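# Seat the gray box in the table frame's rails

## Task

Set the gray box inside the frame on the table so it rests flush against the frame's rear wall, each of its two bottom flanges sitting in the slot of one rail, and leave it standing upright and level.

## Robot and tools

Robot: two seven-joint arms, left_arm and right_arm, each ending in a two-finger gripper. Calibrated base poses in the scene frame: left_arm at (+0.056, +0.273, 0) m, quat_wxyz (+1.000, 0, 0, +0.005); right_arm at (+0.025, -0.309, 0) m, quat_wxyz (+1.000, 0, 0, -0.002). A two-camera stand is fixed to the floor behind the arms. Loose objects may occasionally get a brief shove.

Frames: the scene frame has its origin at table-top height, halfway between the two nominal bases; +z points up, +x out over the table, and left_arm is on the +y side (image left/right does not follow arm names). Reported hand positions, orientations (quat_wxyz), velocities, Hand targets and wrist-camera poses are in each arm's own base frame. Fixed cameras and the table use the scene frame. Motion offsets are along the current Hand target's own axes. On a gripper, fingers point along +z and open/close along y. end_effector_position is the spot between closed pads, roughly 2 cm behind the tips; closing pushes the tips about 10 mm further along +z, mostly while the pads are more than 40 mm apart. Printed poses may be off by a few centimetres, more at long reach.

execute_actions(actions, cameras): actions is a list of actions; each action is a list of up to 15 rows, one row per 1/30 s step; a short action repeats its final row to fill 15 steps. Every row has 14 numbers in [-1, 1]: left_arm dx, dy, dz, rx, ry, rz, opening, then the same seven for right_arm, always both arms. The six pose numbers are an offset from that arm's Hand target as it stood when the action began, not from the previous row; 1.0 equals 0.6 m or 180 degrees, and rx, ry, rz form one rotation vector. Repeating an offset in a later action moves further. opening is absolute: +1 fully open (0.084 m), -1 closed. Six zeros re-request the current Hand target; to leave a gripper alone, resend its present opening (0 is a real command). Images come back only for an empty actions list or when cameras names them (["all"], a list of names, or []).

move(target, speed, blend, opening_speed, blocking, cameras): target is one 14-number row as above, or a list of up to 15 rows; every row is an offset from the same starting Hand targets. Paths are straight, turn the short way, last at least 0.5 s and are cut off at 10 s. speed is path top speed in m/s, 0.002 to 1 (default 0.25), rotation up to twice that in rad/s; one value or one per target. blend (m) rounds corners of a list; 0 stops at each point. opening_speed (per second on the -1..+1 scale, at least 0.2) ramps the fingers. blocking=false returns after about 0.5 s while the move continues. Moves ignore obstacles and the other arm, lag and overshoot more when fast. The result adds a move: line with the ending (done, off_target, moving, held, fault) and limits (paced = pose clipped, held = steps withheld). done means at rest within 3 mm and 2 degrees; it says nothing about contact.

wait(seconds 0 to 10): lets time pass holding commands. stop(): brakes a running move. zoom_image(camera, region [x0, y0, x1, y1] in pixels, at most 504 by 504, from the newest images). clear_fault(arm): clears a reported torque fault on left_arm or right_arm. finished_scene(scene: the current scene number): ends the scene irrevocably; the box must stay correctly placed without the robot.

Control details: each step the commanded pose is clipped to within 70 mm and 16 degrees of the measured gripper, then reached by damped inverse kinematics (position favoured). Hand target in the result is that clipped command and is the base for the next offset. Grippers often stop a bit short; the next action, even all zeros, asks again, else send the gap as an offset. To stop pushing on something, command the target back past the gripper. Large wrist turns can swing the elbow. A clearance check withholds commands that bring arms too close (fingers excepted) but does not guarantee no contact.

Gripping: grip_measured uses the opening scale. Hold by commanding clearly less than grip_measured; the bigger the gap, the harder the squeeze (about 24 N per pad, parts up to about 6 cm). Fast closing can squeeze harder.

Result lines: positions in m, velocities in m/s and rad/s; Joint velocities may read within noise and then omit end-effector velocities; Tool commands; joint torques (drive output including gravity, offset and noisy, positive toward larger joint angle); step readings of end_effector_position for action calls; Wrist depth as 7x7 grids in mm, 172 to 3000, '-' for no value; motor temperatures, MOTOR HOT from 65 °C, OVER-TEMPERATURE FAULT at 80 °C braking that arm 30 to 60 s or more.

Cameras: cam_head_left, cam_head_right, cam_high, cam_low, cam_left_wrist, cam_right_wrist, each 896x504.

Joint ranges (rad): waist -6.283..6.283, shoulder -2.059..2.094, upper arm roll -6.283..6.283, elbow -0.192..3.927 (straight 2.742), forearm roll -6.283..6.283, wrist pitch -1.693..3.142, wrist roll -6.283..6.283. Contact torque limits (N m): waist 40.8, shoulder 41, upper arm roll 26.1, elbow 26.1, forearm roll 26.1, wrist pitch 14, wrist roll 14.7; carried weight counts. Hitting a limit, or a motor pinned at its torque limit for 1 s, or long overload, causes a TORQUE FAULT: the arm stops until clear_fault.

Avoid: dropping or releasing the box while it moves, letting anything fall or be left off the table, fast impacts with fixed or heavy things, hard pushes, any contact or squeeze between the two arms (including gripping the other arm's fingers), and long stalled pushes or stretched holds that heat motors.

Each tool is called after "Emit:" as name([rows], argument=value, ...), one row to a line, values as JSON.

## Session

Emit:
execute_actions(actions=[])

Scene clock: 0.00 s.
left_arm: end_effector_position=(+0.5866, +0.1256, +0.1140) grip_measured=+1.00 end_effector_quat_wxyz=(+0.303, +0.665, -0.632, +0.259) | right_arm: end_effector_position=(+0.5038, +0.1661, +0.2631) grip_measured=+1.00 end_effector_quat_wxyz=(-0.035, +0.008, +0.999, -0.005)
Joint positions: left_arm=[0.534 0.91 -0.093 2.01 -0.617 1.571 2.133 0.084] | right_arm=[0.248 0.244 0.075 1.536 -0.005 1.363 -2.803 0.084]
Joint velocities: within noise
Joint torques (N m): no reading
Motor temperatures (°C): left_arm=[35 40 37 39 37 36 40] | right_arm=[33 38 38 34 39 34 41]
Wrist depth (mm): cam_left_wrist=[493 511 496 341 468 503 461 / 433 444 438 369 472 499 474 / 382 392 376 305 424 437 450 / 338 345 352 317 277 379 389 / 307 312 319 319 296 254 341 / 277 282 288 293 298 291 301 / 257 262 266 272 275 280 284] | cam_right_wrist=[412 411 409 409 408 407 398 / 407 407 406 405 404 403 389 / 404 402 402 402 399 398 331 / 400 399 399 397 397 393 394 / 397 395 395 394 392 341 391 / 392 392 391 390 389 386 387 / 389 389 387 387 386 384 384]
Hand target: left_arm +0.5866, +0.1256, +0.1140; +0.303, +0.665, -0.632, +0.259 | right_arm +0.5038, +0.1661, +0.2631; -0.035, +0.008, +0.999, -0.005
Tool commands: left_gripper/opening=+1.0 right_gripper/opening=+1.0

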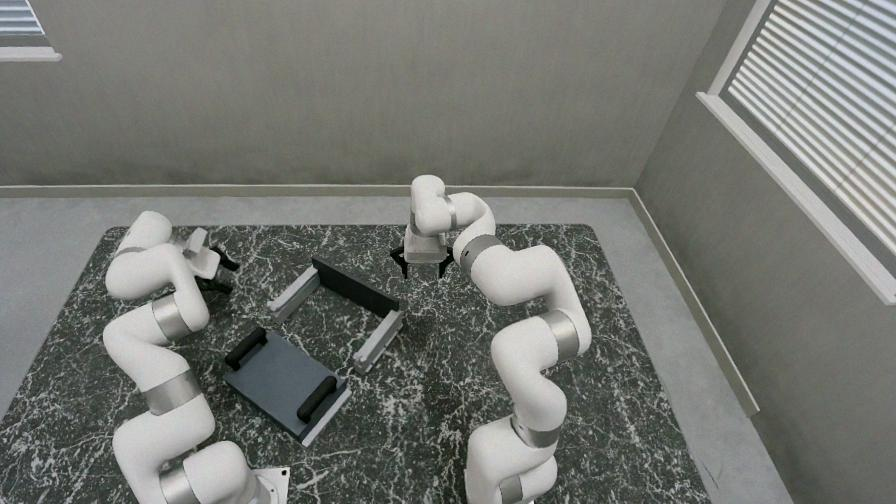

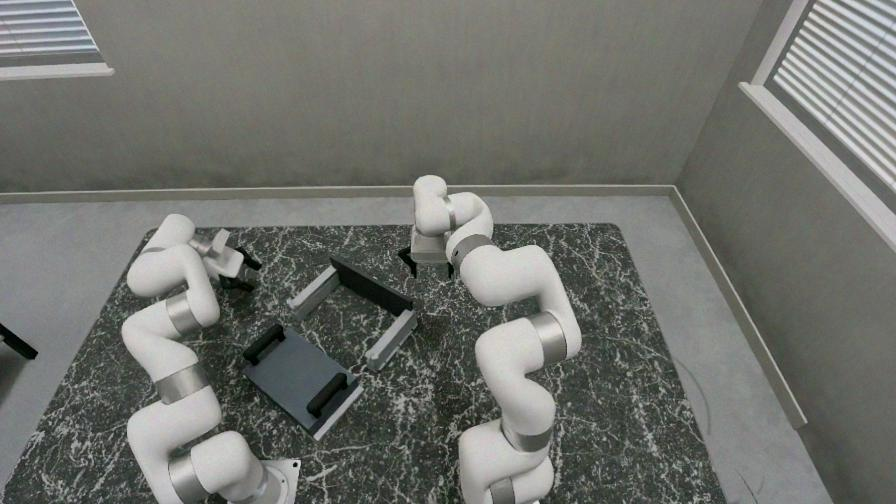

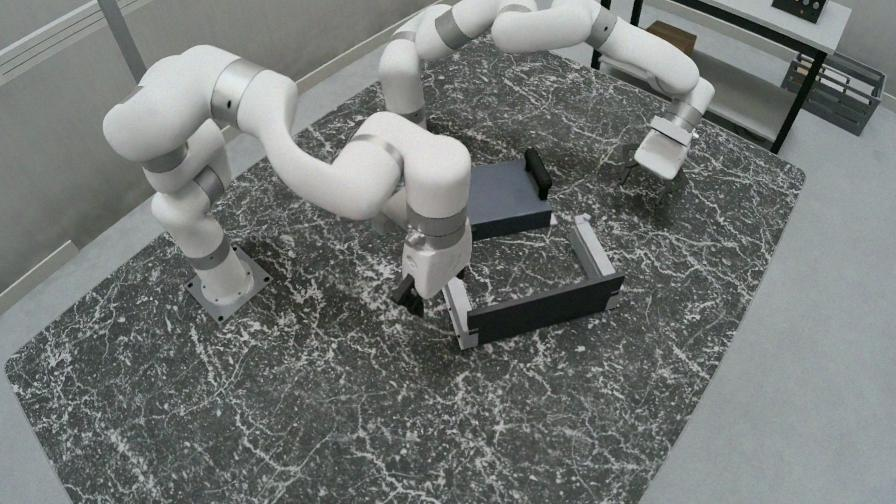

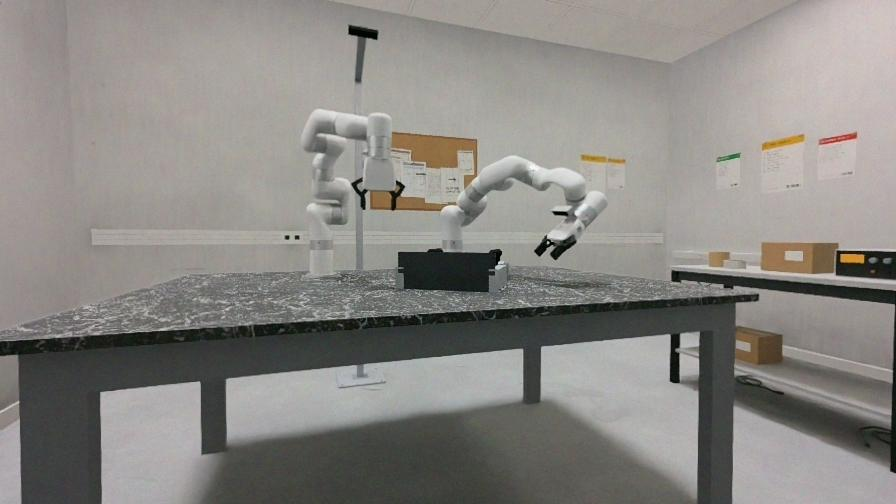

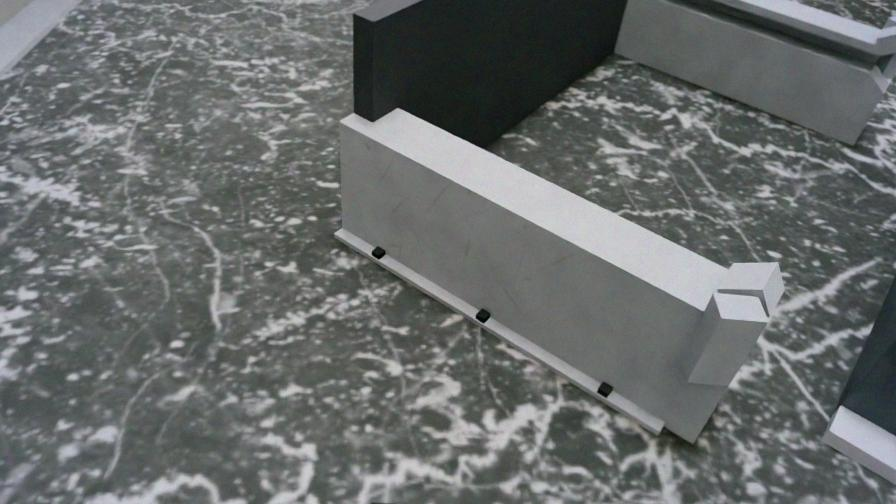

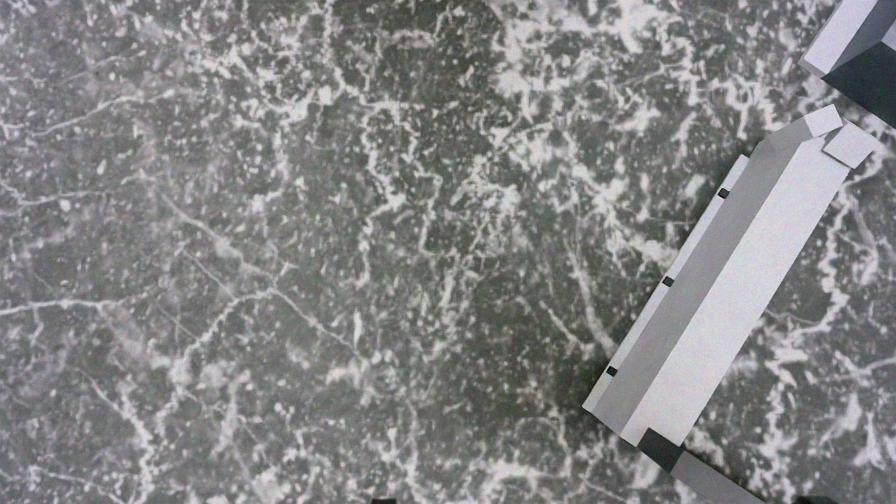

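Emit:
zoom_image(camera="cam_head_left", region=[200, 240, 440, 460])

Emit:
zoom_image(camera="cam_head_right", region=[220, 240, 460, 460])

Emit:
zoom_image(camera="cam_high", region=[400, 130, 650, 360])

Emit:
zoom_image(camera="cam_left_wrist", region=[560, 0, 896, 504])

Emit:
zoom_image(camera="cam_right_wrist", region=[560, 0, 896, 504])

Scaled by 2.100 from the camera's 896x504 image, which has a finer 1280x720 frame.

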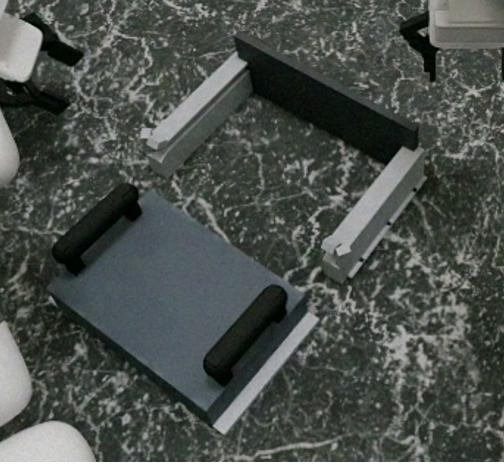

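Scaled by 2.100 from the camera's 896x504 image, which has a finer 1280x720 frame.

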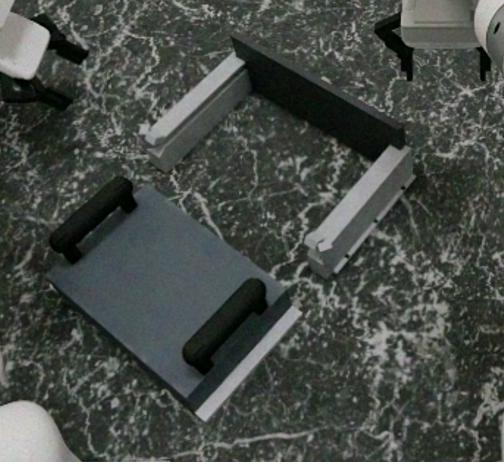

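Scaled by 2.016 from the camera's 896x504 image, which has a finer 1280x720 frame.

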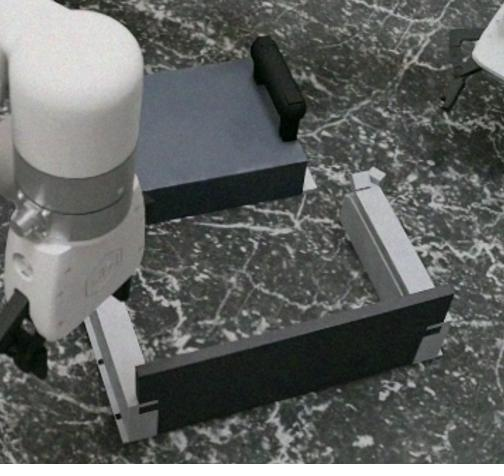

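Scaled by 1.000.

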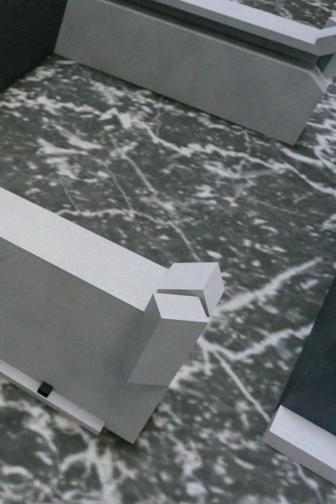

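Scaled by 1.000.

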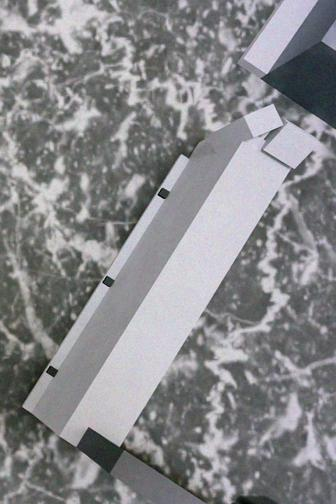

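Emit:
move(target=[0,0,0,0,0,0,1, 0,0.45,-0.33,0,0,0,1], speed=0.35, cameras=["cam_right_wrist","cam_left_wrist","cam_head_left"])

Scene clock: 54.13 s.
left_arm: end_effector_position=(+0.5866, +0.1256, +0.1140) grip_measured=+1.00 end_effector_quat_wxyz=(+0.303, +0.665, -0.632, +0.259) | right_arm: end_effector_position=(+0.5213, +0.4374, +0.4570) grip_measured=+1.00 end_effector_quat_wxyz=(+0.133, +0.012, +0.981, +0.141)
Joint positions: left_arm=[0.534 0.91 -0.093 2.01 -0.617 1.571 2.133 0.084] | right_arm=[0.632 0.725 0.183 2.707 -0.1 1.599 -2.394 0.084]
Joint torques (N m): left_arm=[0.3 -29.92 -3.47 21.5 -1.48 -0.05 0.12] | right_arm=[4.68 -33.31 -0.76 21.12 1.68 -3.55 1.37]
Motor temperatures (°C): left_arm=[35 46 37 48 37 36 40] | right_arm=[33 41 38 43 39 34 41]
Wrist depth (mm): cam_left_wrist=[493 512 497 341 468 503 460 / 432 445 437 369 474 498 474 / 382 391 376 305 425 437 450 / 338 346 351 317 276 380 389 / 306 313 320 319 296 254 341 / 278 282 288 293 298 291 301 / 257 262 266 272 275 280 284] | cam_right_wrist=[463 490 511 484 501 609 653 / 469 497 524 544 520 629 672 / 474 515 544 572 611 654 700 / 432 523 556 581 633 660 722 / 510 459 562 584 655 685 475 / 526 559 575 632 681 711 504 / 542 576 608 652 702 756 815]
Hand target: left_arm +0.5866, +0.1256, +0.1140; +0.303, +0.665, -0.632, +0.259 | right_arm +0.5219, +0.4379, +0.4576; +0.028, +0.009, +0.998, +0.050
Off the commanded pose: left_arm 0.000 m, 0 deg | right_arm 0.001 m, 26 deg; orientation clipped.
elbow stopped short (right arm): the move would have taken joint 4 (elbow) straighter than the controller allows.
move: off_target (right_arm); limits=paced
Images, in order (width x height): cam_head_left 896x504, cam_left_wrist 896x504, cam_right_wrist 896x504.

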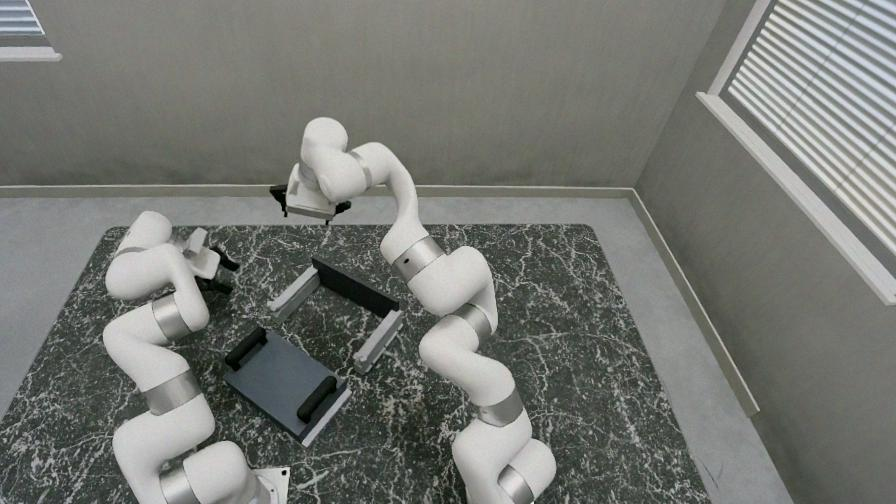

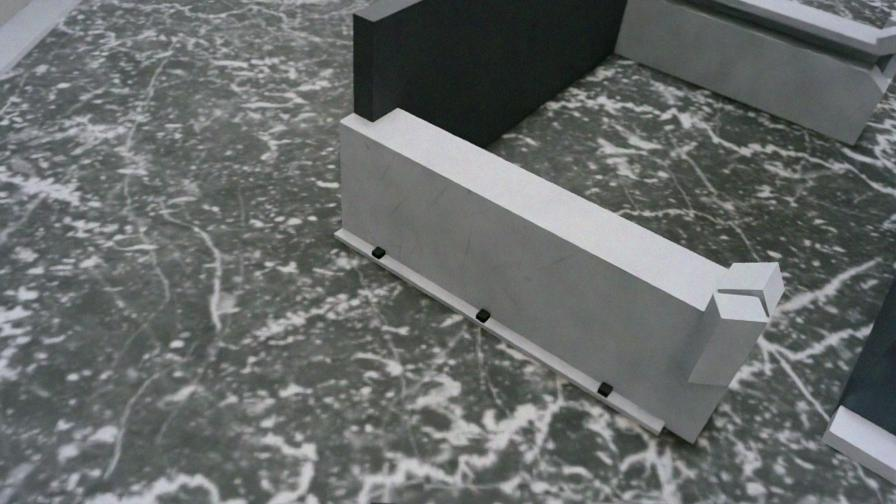

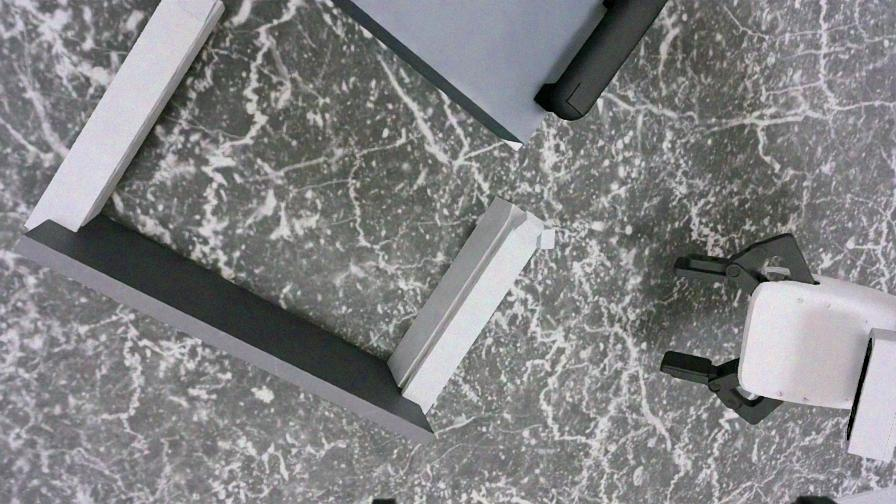

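Emit:
move(target=[0,0,0,0,0,0,1, 0.233,-0.033,0.067,0.032,0.018,-0.006,1], speed=0.35, cameras=["cam_right_wrist"])

Scene clock: 72.23 s.
left_arm: end_effector_position=(+0.5866, +0.1256, +0.1140) grip_measured=+1.00 end_effector_quat_wxyz=(+0.303, +0.665, -0.632, +0.259) | right_arm: end_effector_position=(+0.3843, +0.4253, +0.4080) grip_measured=+1.00 end_effector_quat_wxyz=(+0.000, +0.000, +1.000, +0.000)
Joint positions: left_arm=[0.534 0.91 -0.093 2.01 -0.617 1.571 2.133 0.084] | right_arm=[0.725 0.495 0.205 2.308 -0.1 1.821 -2.26 0.084]
Joint torques (N m): left_arm=[0.35 -30.05 -3.58 21.55 -1.42 -0.05 0.04] | right_arm=[-4.09 -41.06 2.54 13.09 1.78 -2.86 1.13]
Wrist depth (mm): cam_left_wrist=[493 510 497 341 470 502 461 / 432 444 437 369 472 500 475 / 382 392 376 305 424 437 450 / 338 346 352 317 277 379 390 / 307 313 319 319 296 255 340 / 277 282 288 293 298 291 301 / 257 262 266 272 275 280 285] | cam_right_wrist=[537 538 538 537 537 538 536 / 537 537 538 537 479 537 535 / 535 537 537 536 479 476 535 / 537 538 537 478 478 476 535 / 536 535 536 537 476 477 476 / 534 537 534 536 535 477 534 / 535 535 535 534 534 533 533]
Hand target: left_arm +0.5866, +0.1256, +0.1140; +0.303, +0.665, -0.632, +0.259 | right_arm +0.3843, +0.4253, +0.4080; +0.000, +0.000, +1.000, +0.000
Off the commanded pose: left_arm 0.000 m, 0 deg | right_arm 0.000 m, 0 deg.
move: done
Images, in order (width x height): cam_right_wrist 896x504.

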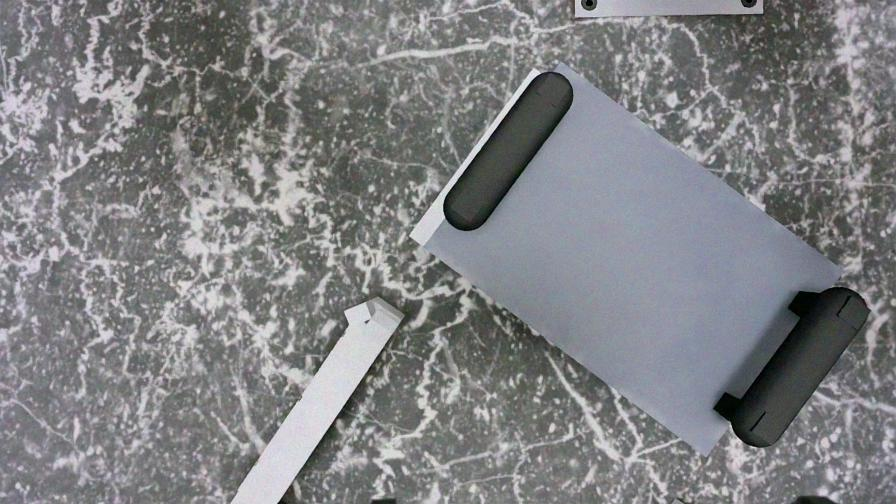

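Emit:
move([
  [0,0,0,0,0,0,1, 0.25,-0.3,0.2,0,0,-0.797,1],
  [0.6175,0.355,-0.002,0.1396,-0.2302,-0.2647,1, 0.25,-0.3,0.2,0,0,-0.797,1],
], speed=0.5, blend=0.1, cameras=["cam_right_wrist","cam_left_wrist"])

Scene clock: 172.73 s.
left_arm: end_effector_position=(+0.3989, -0.1305, +0.4000) grip_measured=+1.00 end_effector_quat_wxyz=(+0.000, +0.950, -0.313, +0.000) | right_arm: end_effector_position=(+0.2343, +0.2452, +0.2881) grip_measured=+1.00 end_effector_quat_wxyz=(+0.000, +0.950, -0.314, +0.000)
Joint positions: left_arm=[0.123 -0.181 -0.383 1.432 -0.067 1.6 0.381 0.084] | right_arm=[0.674 -0.48 0.109 0.839 0.051 1.317 -4.887 0.084]
Joint torques (N m): left_arm=[-6.83 -7.06 -1.33 26 1.87 -0.62 -1.1] | right_arm=[4.39 -17.5 -1.78 15.88 1.94 -3.02 -1.5]
Motor temperatures (°C): left_arm=[35 48 37 49 37 35 40] | right_arm=[33 44 38 38 39 35 41]
Wrist depth (mm): cam_left_wrist=[530 528 437 440 444 525 526 / 530 528 503 527 528 515 526 / 529 530 528 528 526 519 526 / 531 529 528 528 528 520 527 / 530 532 528 529 528 526 528 / 530 530 529 505 519 526 526 / 531 529 471 470 469 528 527] | cam_right_wrist=[417 367 418 416 417 416 418 / 418 364 417 416 417 418 418 / 417 359 417 417 417 418 418 / 417 417 418 417 417 418 418 / 416 416 417 418 418 418 418 / 398 398 416 417 416 417 418 / 359 358 415 417 417 416 417]
Hand target: left_arm +0.3989, -0.1305, +0.4000; +0.000, +0.950, -0.313, +0.000 | right_arm +0.2343, +0.2452, +0.2881; +0.000, +0.950, -0.314, +0.000
Off the commanded pose: left_arm 0.000 m, 0 deg | right_arm 0.000 m, 0 deg.
move: done; limits=paced
Images, in order (width x height): cam_left_wrist 896x504, cam_right_wrist 896x504.

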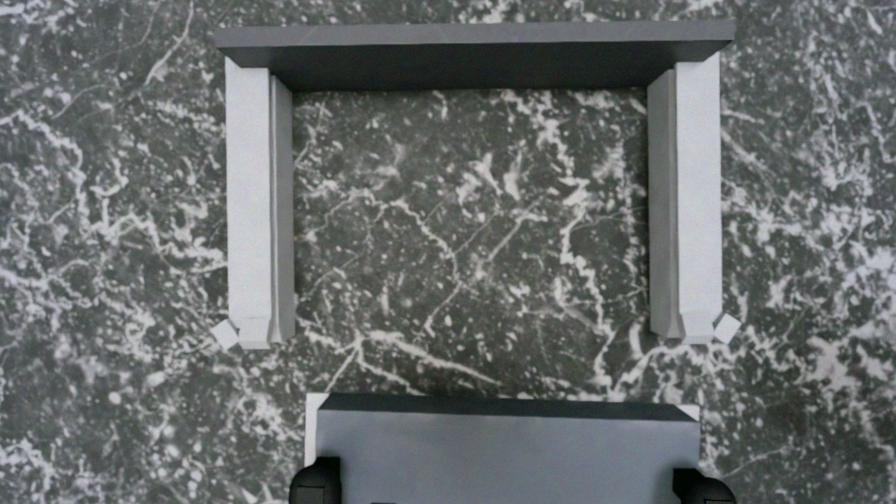

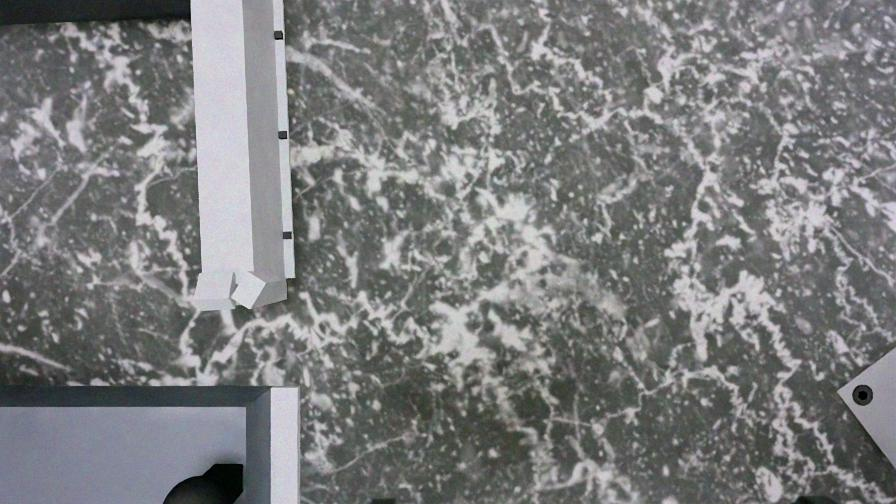

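Emit:
move(target=[-0.217,-0.2,0.333,0,0,0.0095,1, -0.168,-0.257,0.147,0,0,0.001,1], speed=0.3, cameras=["cam_right_wrist","cam_left_wrist"])

Scene clock: 233.17 s.
left_arm: end_effector_position=(+0.3659, +0.0435, +0.2003) grip_measured=+1.00 end_effector_quat_wxyz=(+0.000, +0.945, -0.328, +0.000) | right_arm: end_effector_position=(+0.2452, +0.4290, +0.1998) grip_measured=+1.00 end_effector_quat_wxyz=(+0.000, +0.949, -0.315, +0.000)
Joint positions: left_arm=[0.259 -0.319 -0.131 0.713 -0.047 1.029 0.826 0.084] | right_arm=[0.77 0.107 0.292 1.157 -0.036 1.055 -4.564 0.084]
Joint torques (N m): left_arm=[7.15 -6.21 4.71 18.89 1.71 -3.58 1.22] | right_arm=[4.48 -21.47 2.03 24.1 -1.76 -1.02 1.33]
Motor temperatures (°C): left_arm=[35 42 37 54 37 36 40] | right_arm=[33 40 38 41 39 35 41]
Wrist depth (mm): cam_left_wrist=[331 330 330 329 329 329 329 / 330 330 330 330 329 329 329 / 330 330 330 330 329 329 329 / 331 330 330 329 271 271 271 / 331 331 331 330 214 271 271 / 331 331 331 330 214 271 271 / 331 331 331 330 214 271 271] | cam_right_wrist=[327 328 327 328 328 329 329 / 328 328 328 328 328 329 328 / 328 328 327 327 328 328 328 / 269 269 269 270 328 328 328 / 269 269 269 269 328 328 328 / 269 269 269 269 328 328 328 / 269 269 269 269 328 328 329]
Hand target: left_arm +0.3659, +0.0435, +0.2003; +0.000, +0.945, -0.328, +0.000 | right_arm +0.2451, +0.4290, +0.1998; +0.000, +0.949, -0.315, +0.000
Off the commanded pose: left_arm 0.000 m, 0 deg | right_arm 0.000 m, 0 deg.
move: done
Images, in order (width x height): cam_left_wrist 896x504, cam_right_wrist 896x504.

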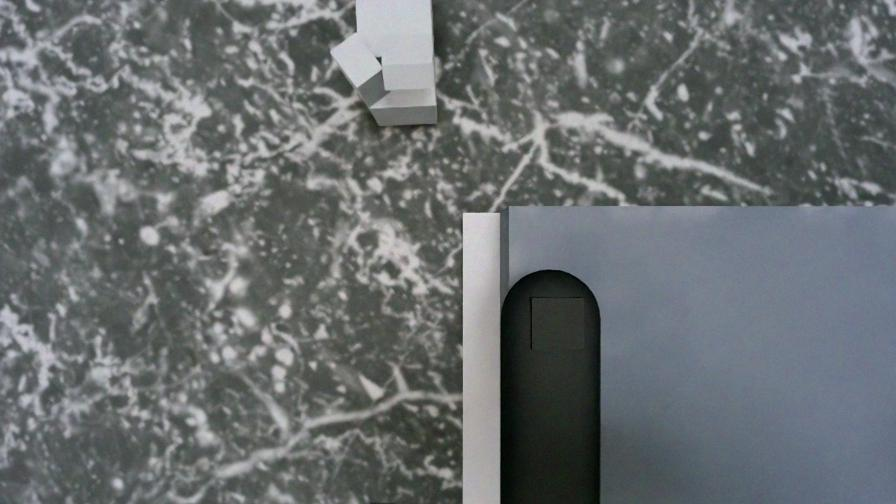

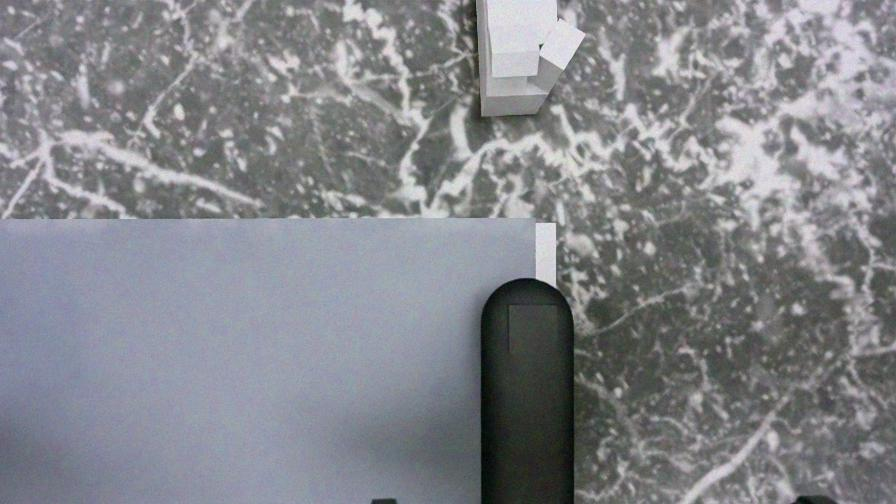

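Emit:
move([
  [0.01,0.007,0.168,0,0,0,1, 0.003,-0.007,0.168,0,0,0,1],
  [0.01,0.007,0.168,0,0,0,-0.8, 0.003,-0.007,0.168,0,0,0,-0.8],
], speed=0.15, opening_speed=1.2, cameras=["cam_right_wrist","cam_left_wrist","cam_head_left"])

Scene clock: 251.77 s.
left_arm: end_effector_position=(+0.3682, +0.0367, +0.0996) grip_measured=-0.27 end_effector_quat_wxyz=(-0.001, +0.945, -0.327, +0.001) | right_arm: end_effector_position=(+0.2490, +0.4310, +0.0989) grip_measured=-0.24 end_effector_quat_wxyz=(+0.001, +0.949, -0.315, +0.000)
Joint positions: left_arm=[0.255 -0.129 -0.158 0.568 -0.031 0.694 0.79 0.032] | right_arm=[0.78 0.265 0.277 1.044 -0.101 0.793 -4.522 0.033]
Joint torques (N m): left_arm=[-19.42 -7.9 -19.3 -0.31 -5.3 9.32 -0.56] | right_arm=[0.66 -21.84 -1.73 22.62 -1.12 -12.04 0.94]
Wrist depth (mm): cam_left_wrist=[231 231 189 230 230 230 229 / 231 231 231 230 230 230 230 / 231 231 231 230 230 230 229 / 231 231 231 230 - - - / 231 231 231 231 - - - / 232 231 231 - - - - / 231 231 231 - - - -] | cam_right_wrist=[226 226 227 227 220 227 228 / 226 227 227 227 227 227 228 / 226 226 227 227 227 227 228 / - - - - 227 227 228 / - - - - - 227 228 / - - - - - 227 228 / - - - - - 227 227]
Hand target: left_arm +0.3681, +0.0366, +0.0995; +0.000, +0.945, -0.328, +0.000 | right_arm +0.2491, +0.4312, +0.0990; +0.000, +0.949, -0.315, +0.000
Off the commanded pose: left_arm 0.000 m, 0 deg | right_arm 0.000 m, 0 deg.
move: done
Images, in order (width x height): cam_head_left 896x504, cam_left_wrist 896x504, cam_right_wrist 896x504.

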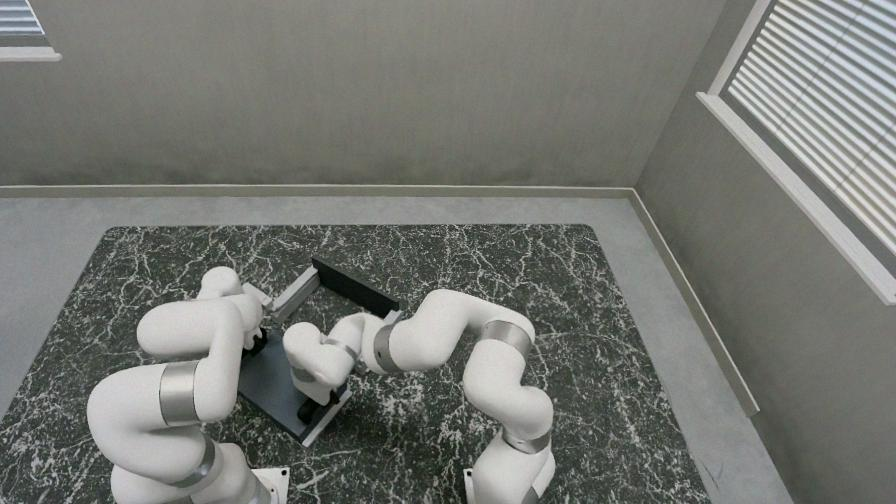

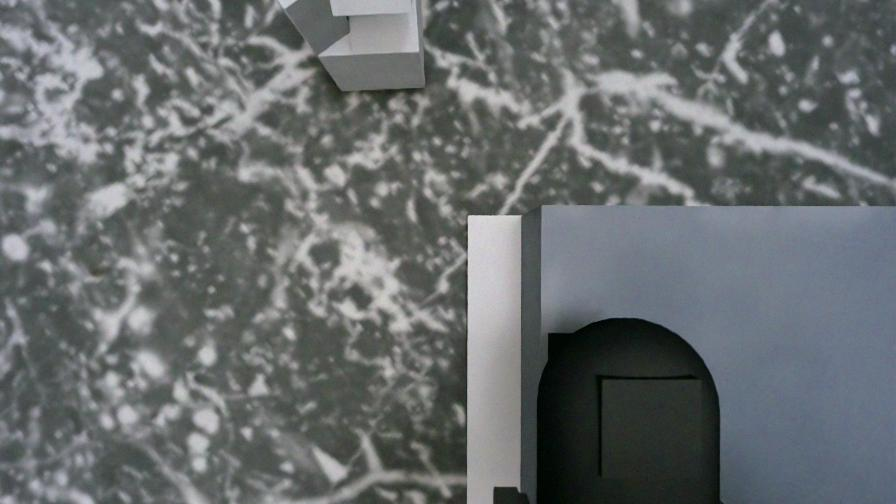

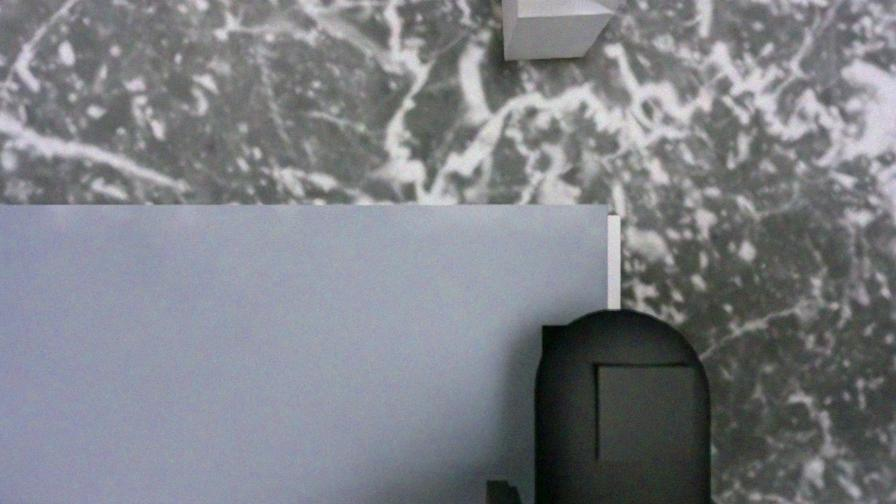

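Emit:
move(target=[0,0,-0.0917,0,0,0,-1, 0,0,-0.0917,0,0,0,-1], speed=0.08, cameras=["cam_right_wrist","cam_left_wrist","cam_low","cam_high"])

Emit:
zoom_image(camera="cam_left_wrist", region=[240, 0, 560, 240])

Emit:
zoom_image(camera="cam_right_wrist", region=[400, 0, 720, 240])

Emit:
zoom_image(camera="cam_high", region=[430, 120, 650, 360])

Scene clock: 294.37 s.
left_arm: end_effector_position=(+0.3681, +0.0366, +0.1545) grip_measured=-0.27 end_effector_quat_wxyz=(+0.000, +0.945, -0.328, +0.000) | right_arm: end_effector_position=(+0.2488, +0.4307, +0.1536) grip_measured=-0.27 end_effector_quat_wxyz=(+0.001, +0.949, -0.315, +0.000)
Joint positions: left_arm=[0.252 -0.247 -0.15 0.637 -0.047 0.881 0.804 0.032] | right_arm=[0.771 0.175 0.288 1.101 -0.062 0.937 -4.55 0.032]
Joint torques (N m): left_arm=[-19.01 -14.66 -10.05 12.11 -6.27 9.04 1.21] | right_arm=[-6.08 -42.89 0.74 47.44 0.61 -12.24 -1.58]
Motor temperatures (°C): left_arm=[36 42 43 43 38 43 40] | right_arm=[33 40 38 49 39 51 41]
Wrist depth (mm): cam_left_wrist=[286 285 206 284 285 284 284 / 286 285 285 285 284 284 284 / 285 286 285 285 284 284 284 / 286 285 285 285 - - - / 286 285 285 - - - - / 286 285 285 - - - - / 286 286 286 - - - -] | cam_right_wrist=[279 279 280 281 236 282 283 / 279 280 280 281 281 282 282 / 279 280 281 281 281 281 282 / - - - - 281 281 282 / - - - - - 281 282 / - - - - - 281 282 / - - - - - 280 282]
Hand target: left_arm +0.3680, +0.0366, +0.1545; +0.000, +0.945, -0.328, +0.000 | right_arm +0.2491, +0.4312, +0.1540; +0.000, +0.949, -0.315, +0.000
Off the commanded pose: left_arm 0.000 m, 0 deg | right_arm 0.001 m, 0 deg.
move: done
Images, in order (width x height): cam_high 896x504, cam_low 896x504, cam_left_wrist 896x504, cam_right_wrist 896x504.

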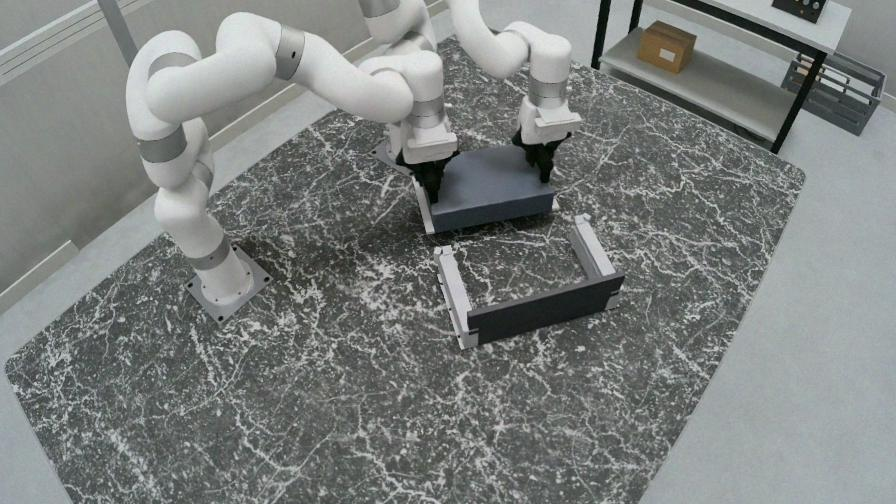

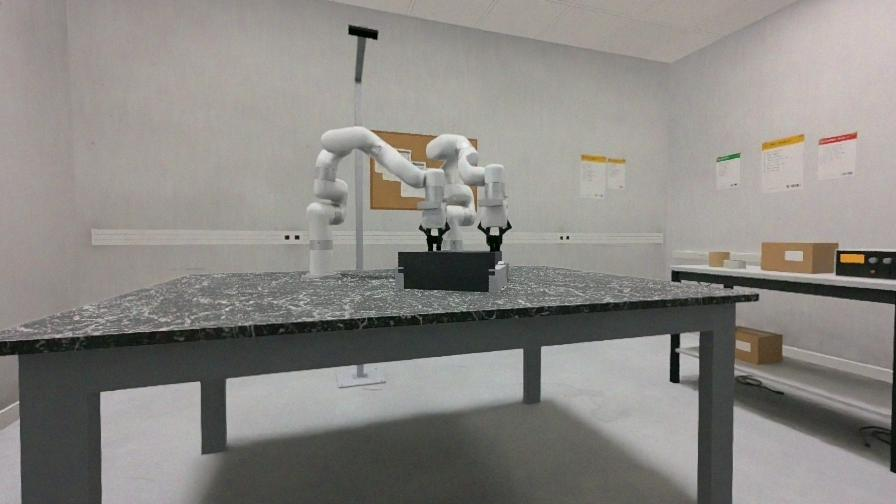

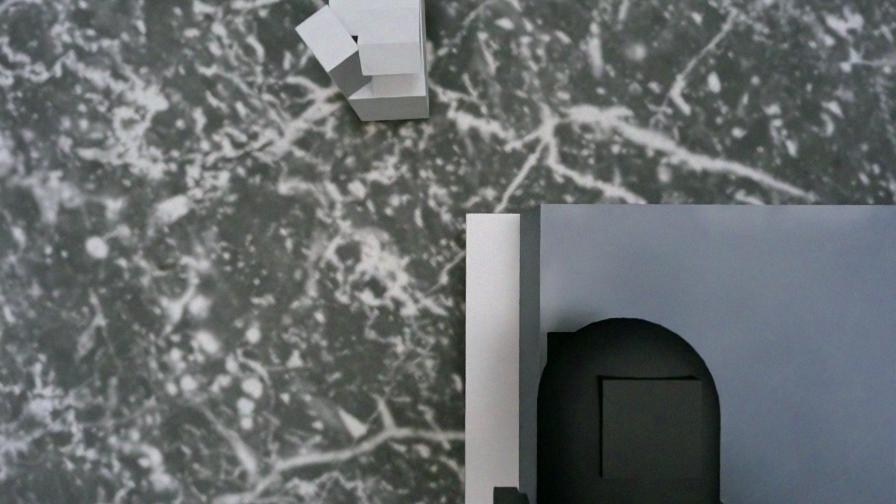

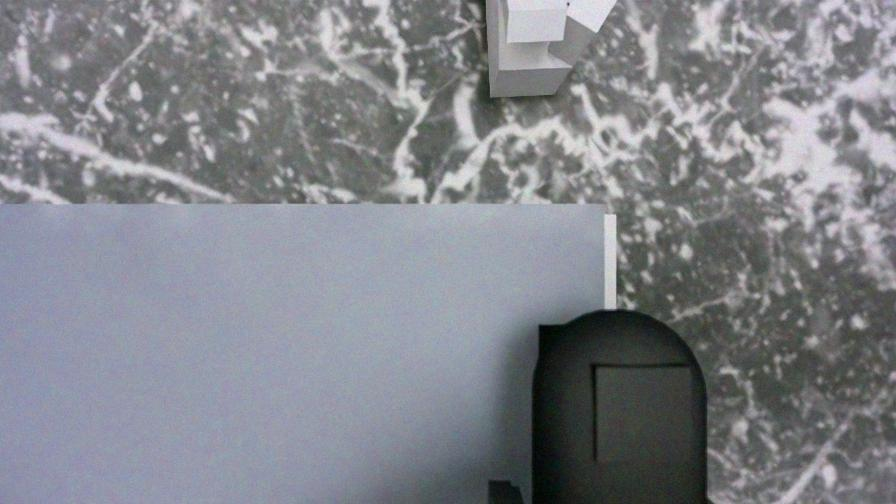

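Scaled by 1.575 from the camera's 896x504 image, which has a finer 1280x720 frame.

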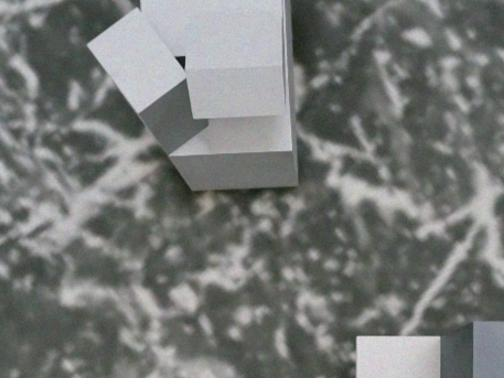

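Scaled by 1.575 from the camera's 896x504 image, which has a finer 1280x720 frame.

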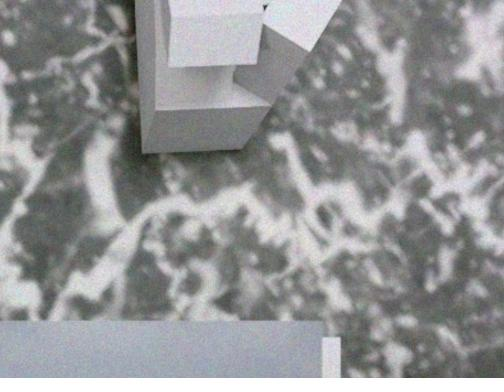

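Scaled by 2.100 from the camera's 896x504 image, which has a finer 1280x720 frame.

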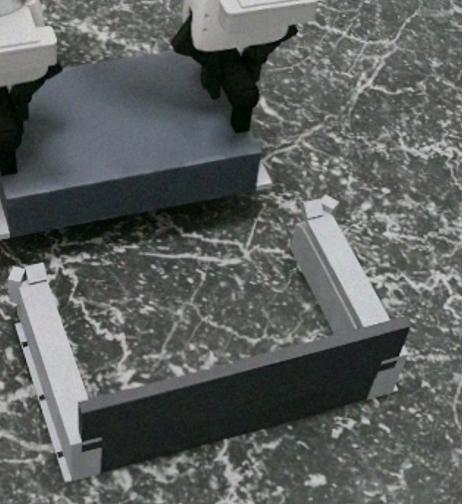

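Emit:
move(target=[0.0262,-0.04,0.0133,0,0,-0.0089,-1, 0.0382,-0.04,0.0133,0,0,-0.0089,-1], speed=0.06, cameras=["cam_right_wrist","cam_left_wrist"])

Emit:
zoom_image(camera="cam_left_wrist", region=[300, 0, 620, 240])

Emit:
zoom_image(camera="cam_right_wrist", region=[440, 0, 760, 240])

Scene clock: 387.80 s.
left_arm: end_effector_position=(+0.3637, +0.0345, +0.1496) grip_measured=-0.27 end_effector_quat_wxyz=(+0.004, +0.945, -0.328, -0.008) | right_arm: end_effector_position=(+0.2449, +0.4251, +0.1430) grip_measured=-0.27 end_effector_quat_wxyz=(+0.013, +0.949, -0.315, -0.004)
Joint positions: left_arm=[0.252 -0.24 -0.154 0.633 -0.048 0.889 0.802 0.032] | right_arm=[0.771 0.186 0.288 1.087 -0.062 0.936 -4.55 0.032]
Joint torques (N m): left_arm=[0.22 -11.16 1.18 21.38 -0.23 -1.98 0.09] | right_arm=[0.02 -27.75 0.91 19.37 0.05 -1.97 -0.15]
Motor temperatures (°C): left_arm=[35 42 37 46 37 42 40] | right_arm=[33 41 37 43 39 38 40]
Wrist depth (mm): cam_left_wrist=[275 275 198 276 277 277 278 / 275 276 276 277 278 278 279 / 276 276 277 277 278 278 279 / 276 277 278 277 - - 172 / 277 278 278 - - 172 173 / 277 278 278 - - 173 173 / 278 278 278 - - 173 174] | cam_right_wrist=[265 267 269 269 272 273 275 / 265 267 268 270 272 273 275 / 266 267 269 270 272 274 274 / - - - - 272 273 275 / - - - - 271 273 275 / - - - - - 273 275 / - - - - - 274 274]
Hand target: left_arm +0.3637, +0.0345, +0.1496; +0.004, +0.945, -0.328, -0.008 (not the last commanded pose) | right_arm +0.2449, +0.4251, +0.1430; +0.013, +0.949, -0.315, -0.004 (not the last commanded pose)
Tool commands: left_gripper/opening=-1.0 right_gripper/opening=-1.0
Off the commanded pose: left_arm 0.034 m, 2 deg.
OVER-TEMPERATURE FAULT: BRAKES ON. Joint 4 (elbow) of the left arm reached 80 °C; the stop lasted 46 seconds. The left arm may have sagged or run on as its brakes closed, and pressed harder on what it touched. The left arm's remaining commands of this call were not run. OVER-TEMPERATURE FAULT: BRAKES ON. Before this call, joint 4 (elbow) of the right arm reached 80 °C; the stop lasted 46 seconds. The right arm may have sagged or run on as its brakes closed, and pressed harder on what it touched. The right arm ran none of this call's commands: an arm, its gripper or tool too, takes no command until a result says that it accepts commands again. In this call the stops together used 103 of the actions that the scene allows. The left arm's brakes are open: its gripper holds where the fault left it, with its grip as last carried out. The right arm's brakes are open: its gripper holds where the fault left it, with its grip as last carried out. Those arms accept commands again.
move: fault (right_arm), off_target (left_arm; braked at the fault stop of right_arm)
Images, in order (width x height): cam_left_wrist 896x504, cam_right_wrist 896x504.

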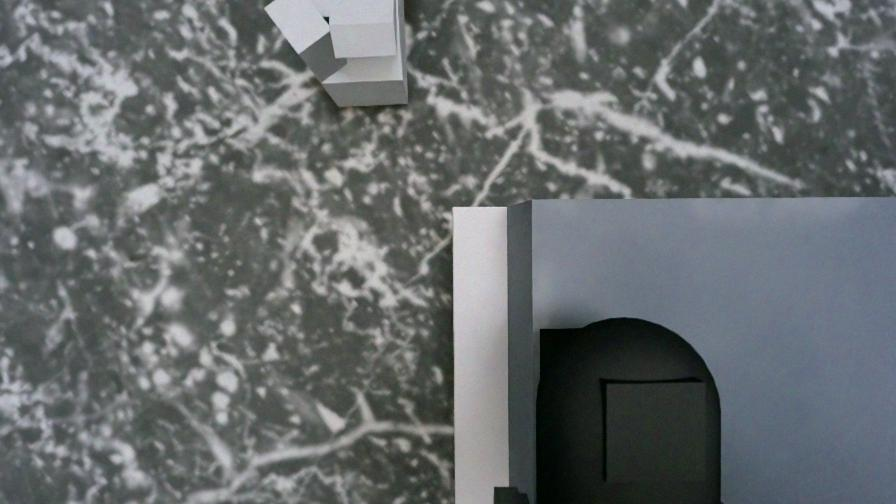

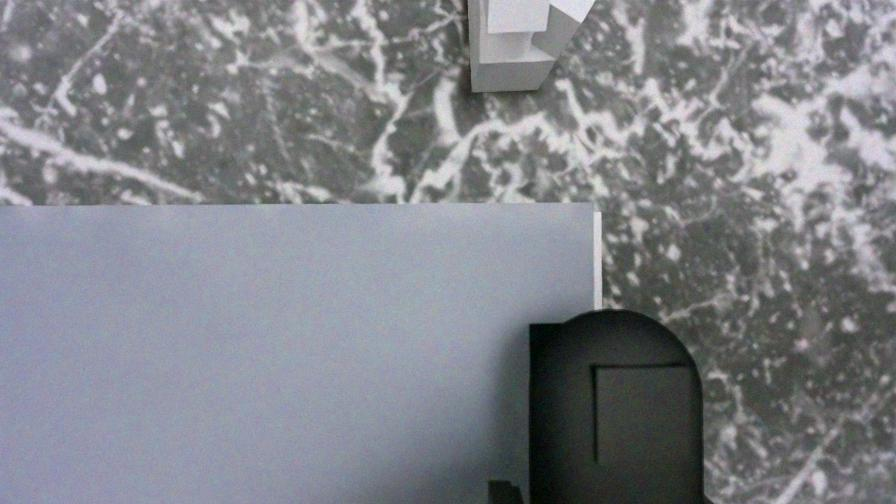

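Scaled by 1.575 from the camera's 896x504 image, which has a finer 1280x720 frame.

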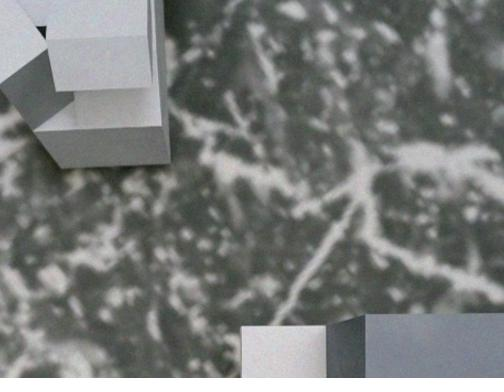

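Scaled by 1.575 from the camera's 896x504 image, which has a finer 1280x720 frame.

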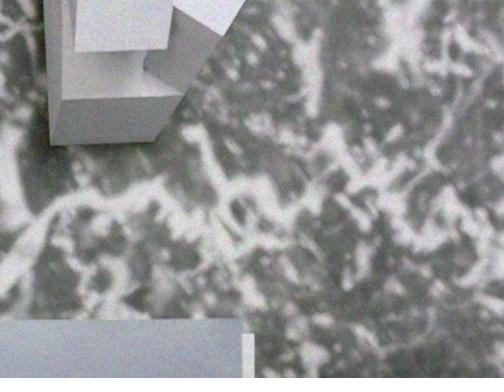

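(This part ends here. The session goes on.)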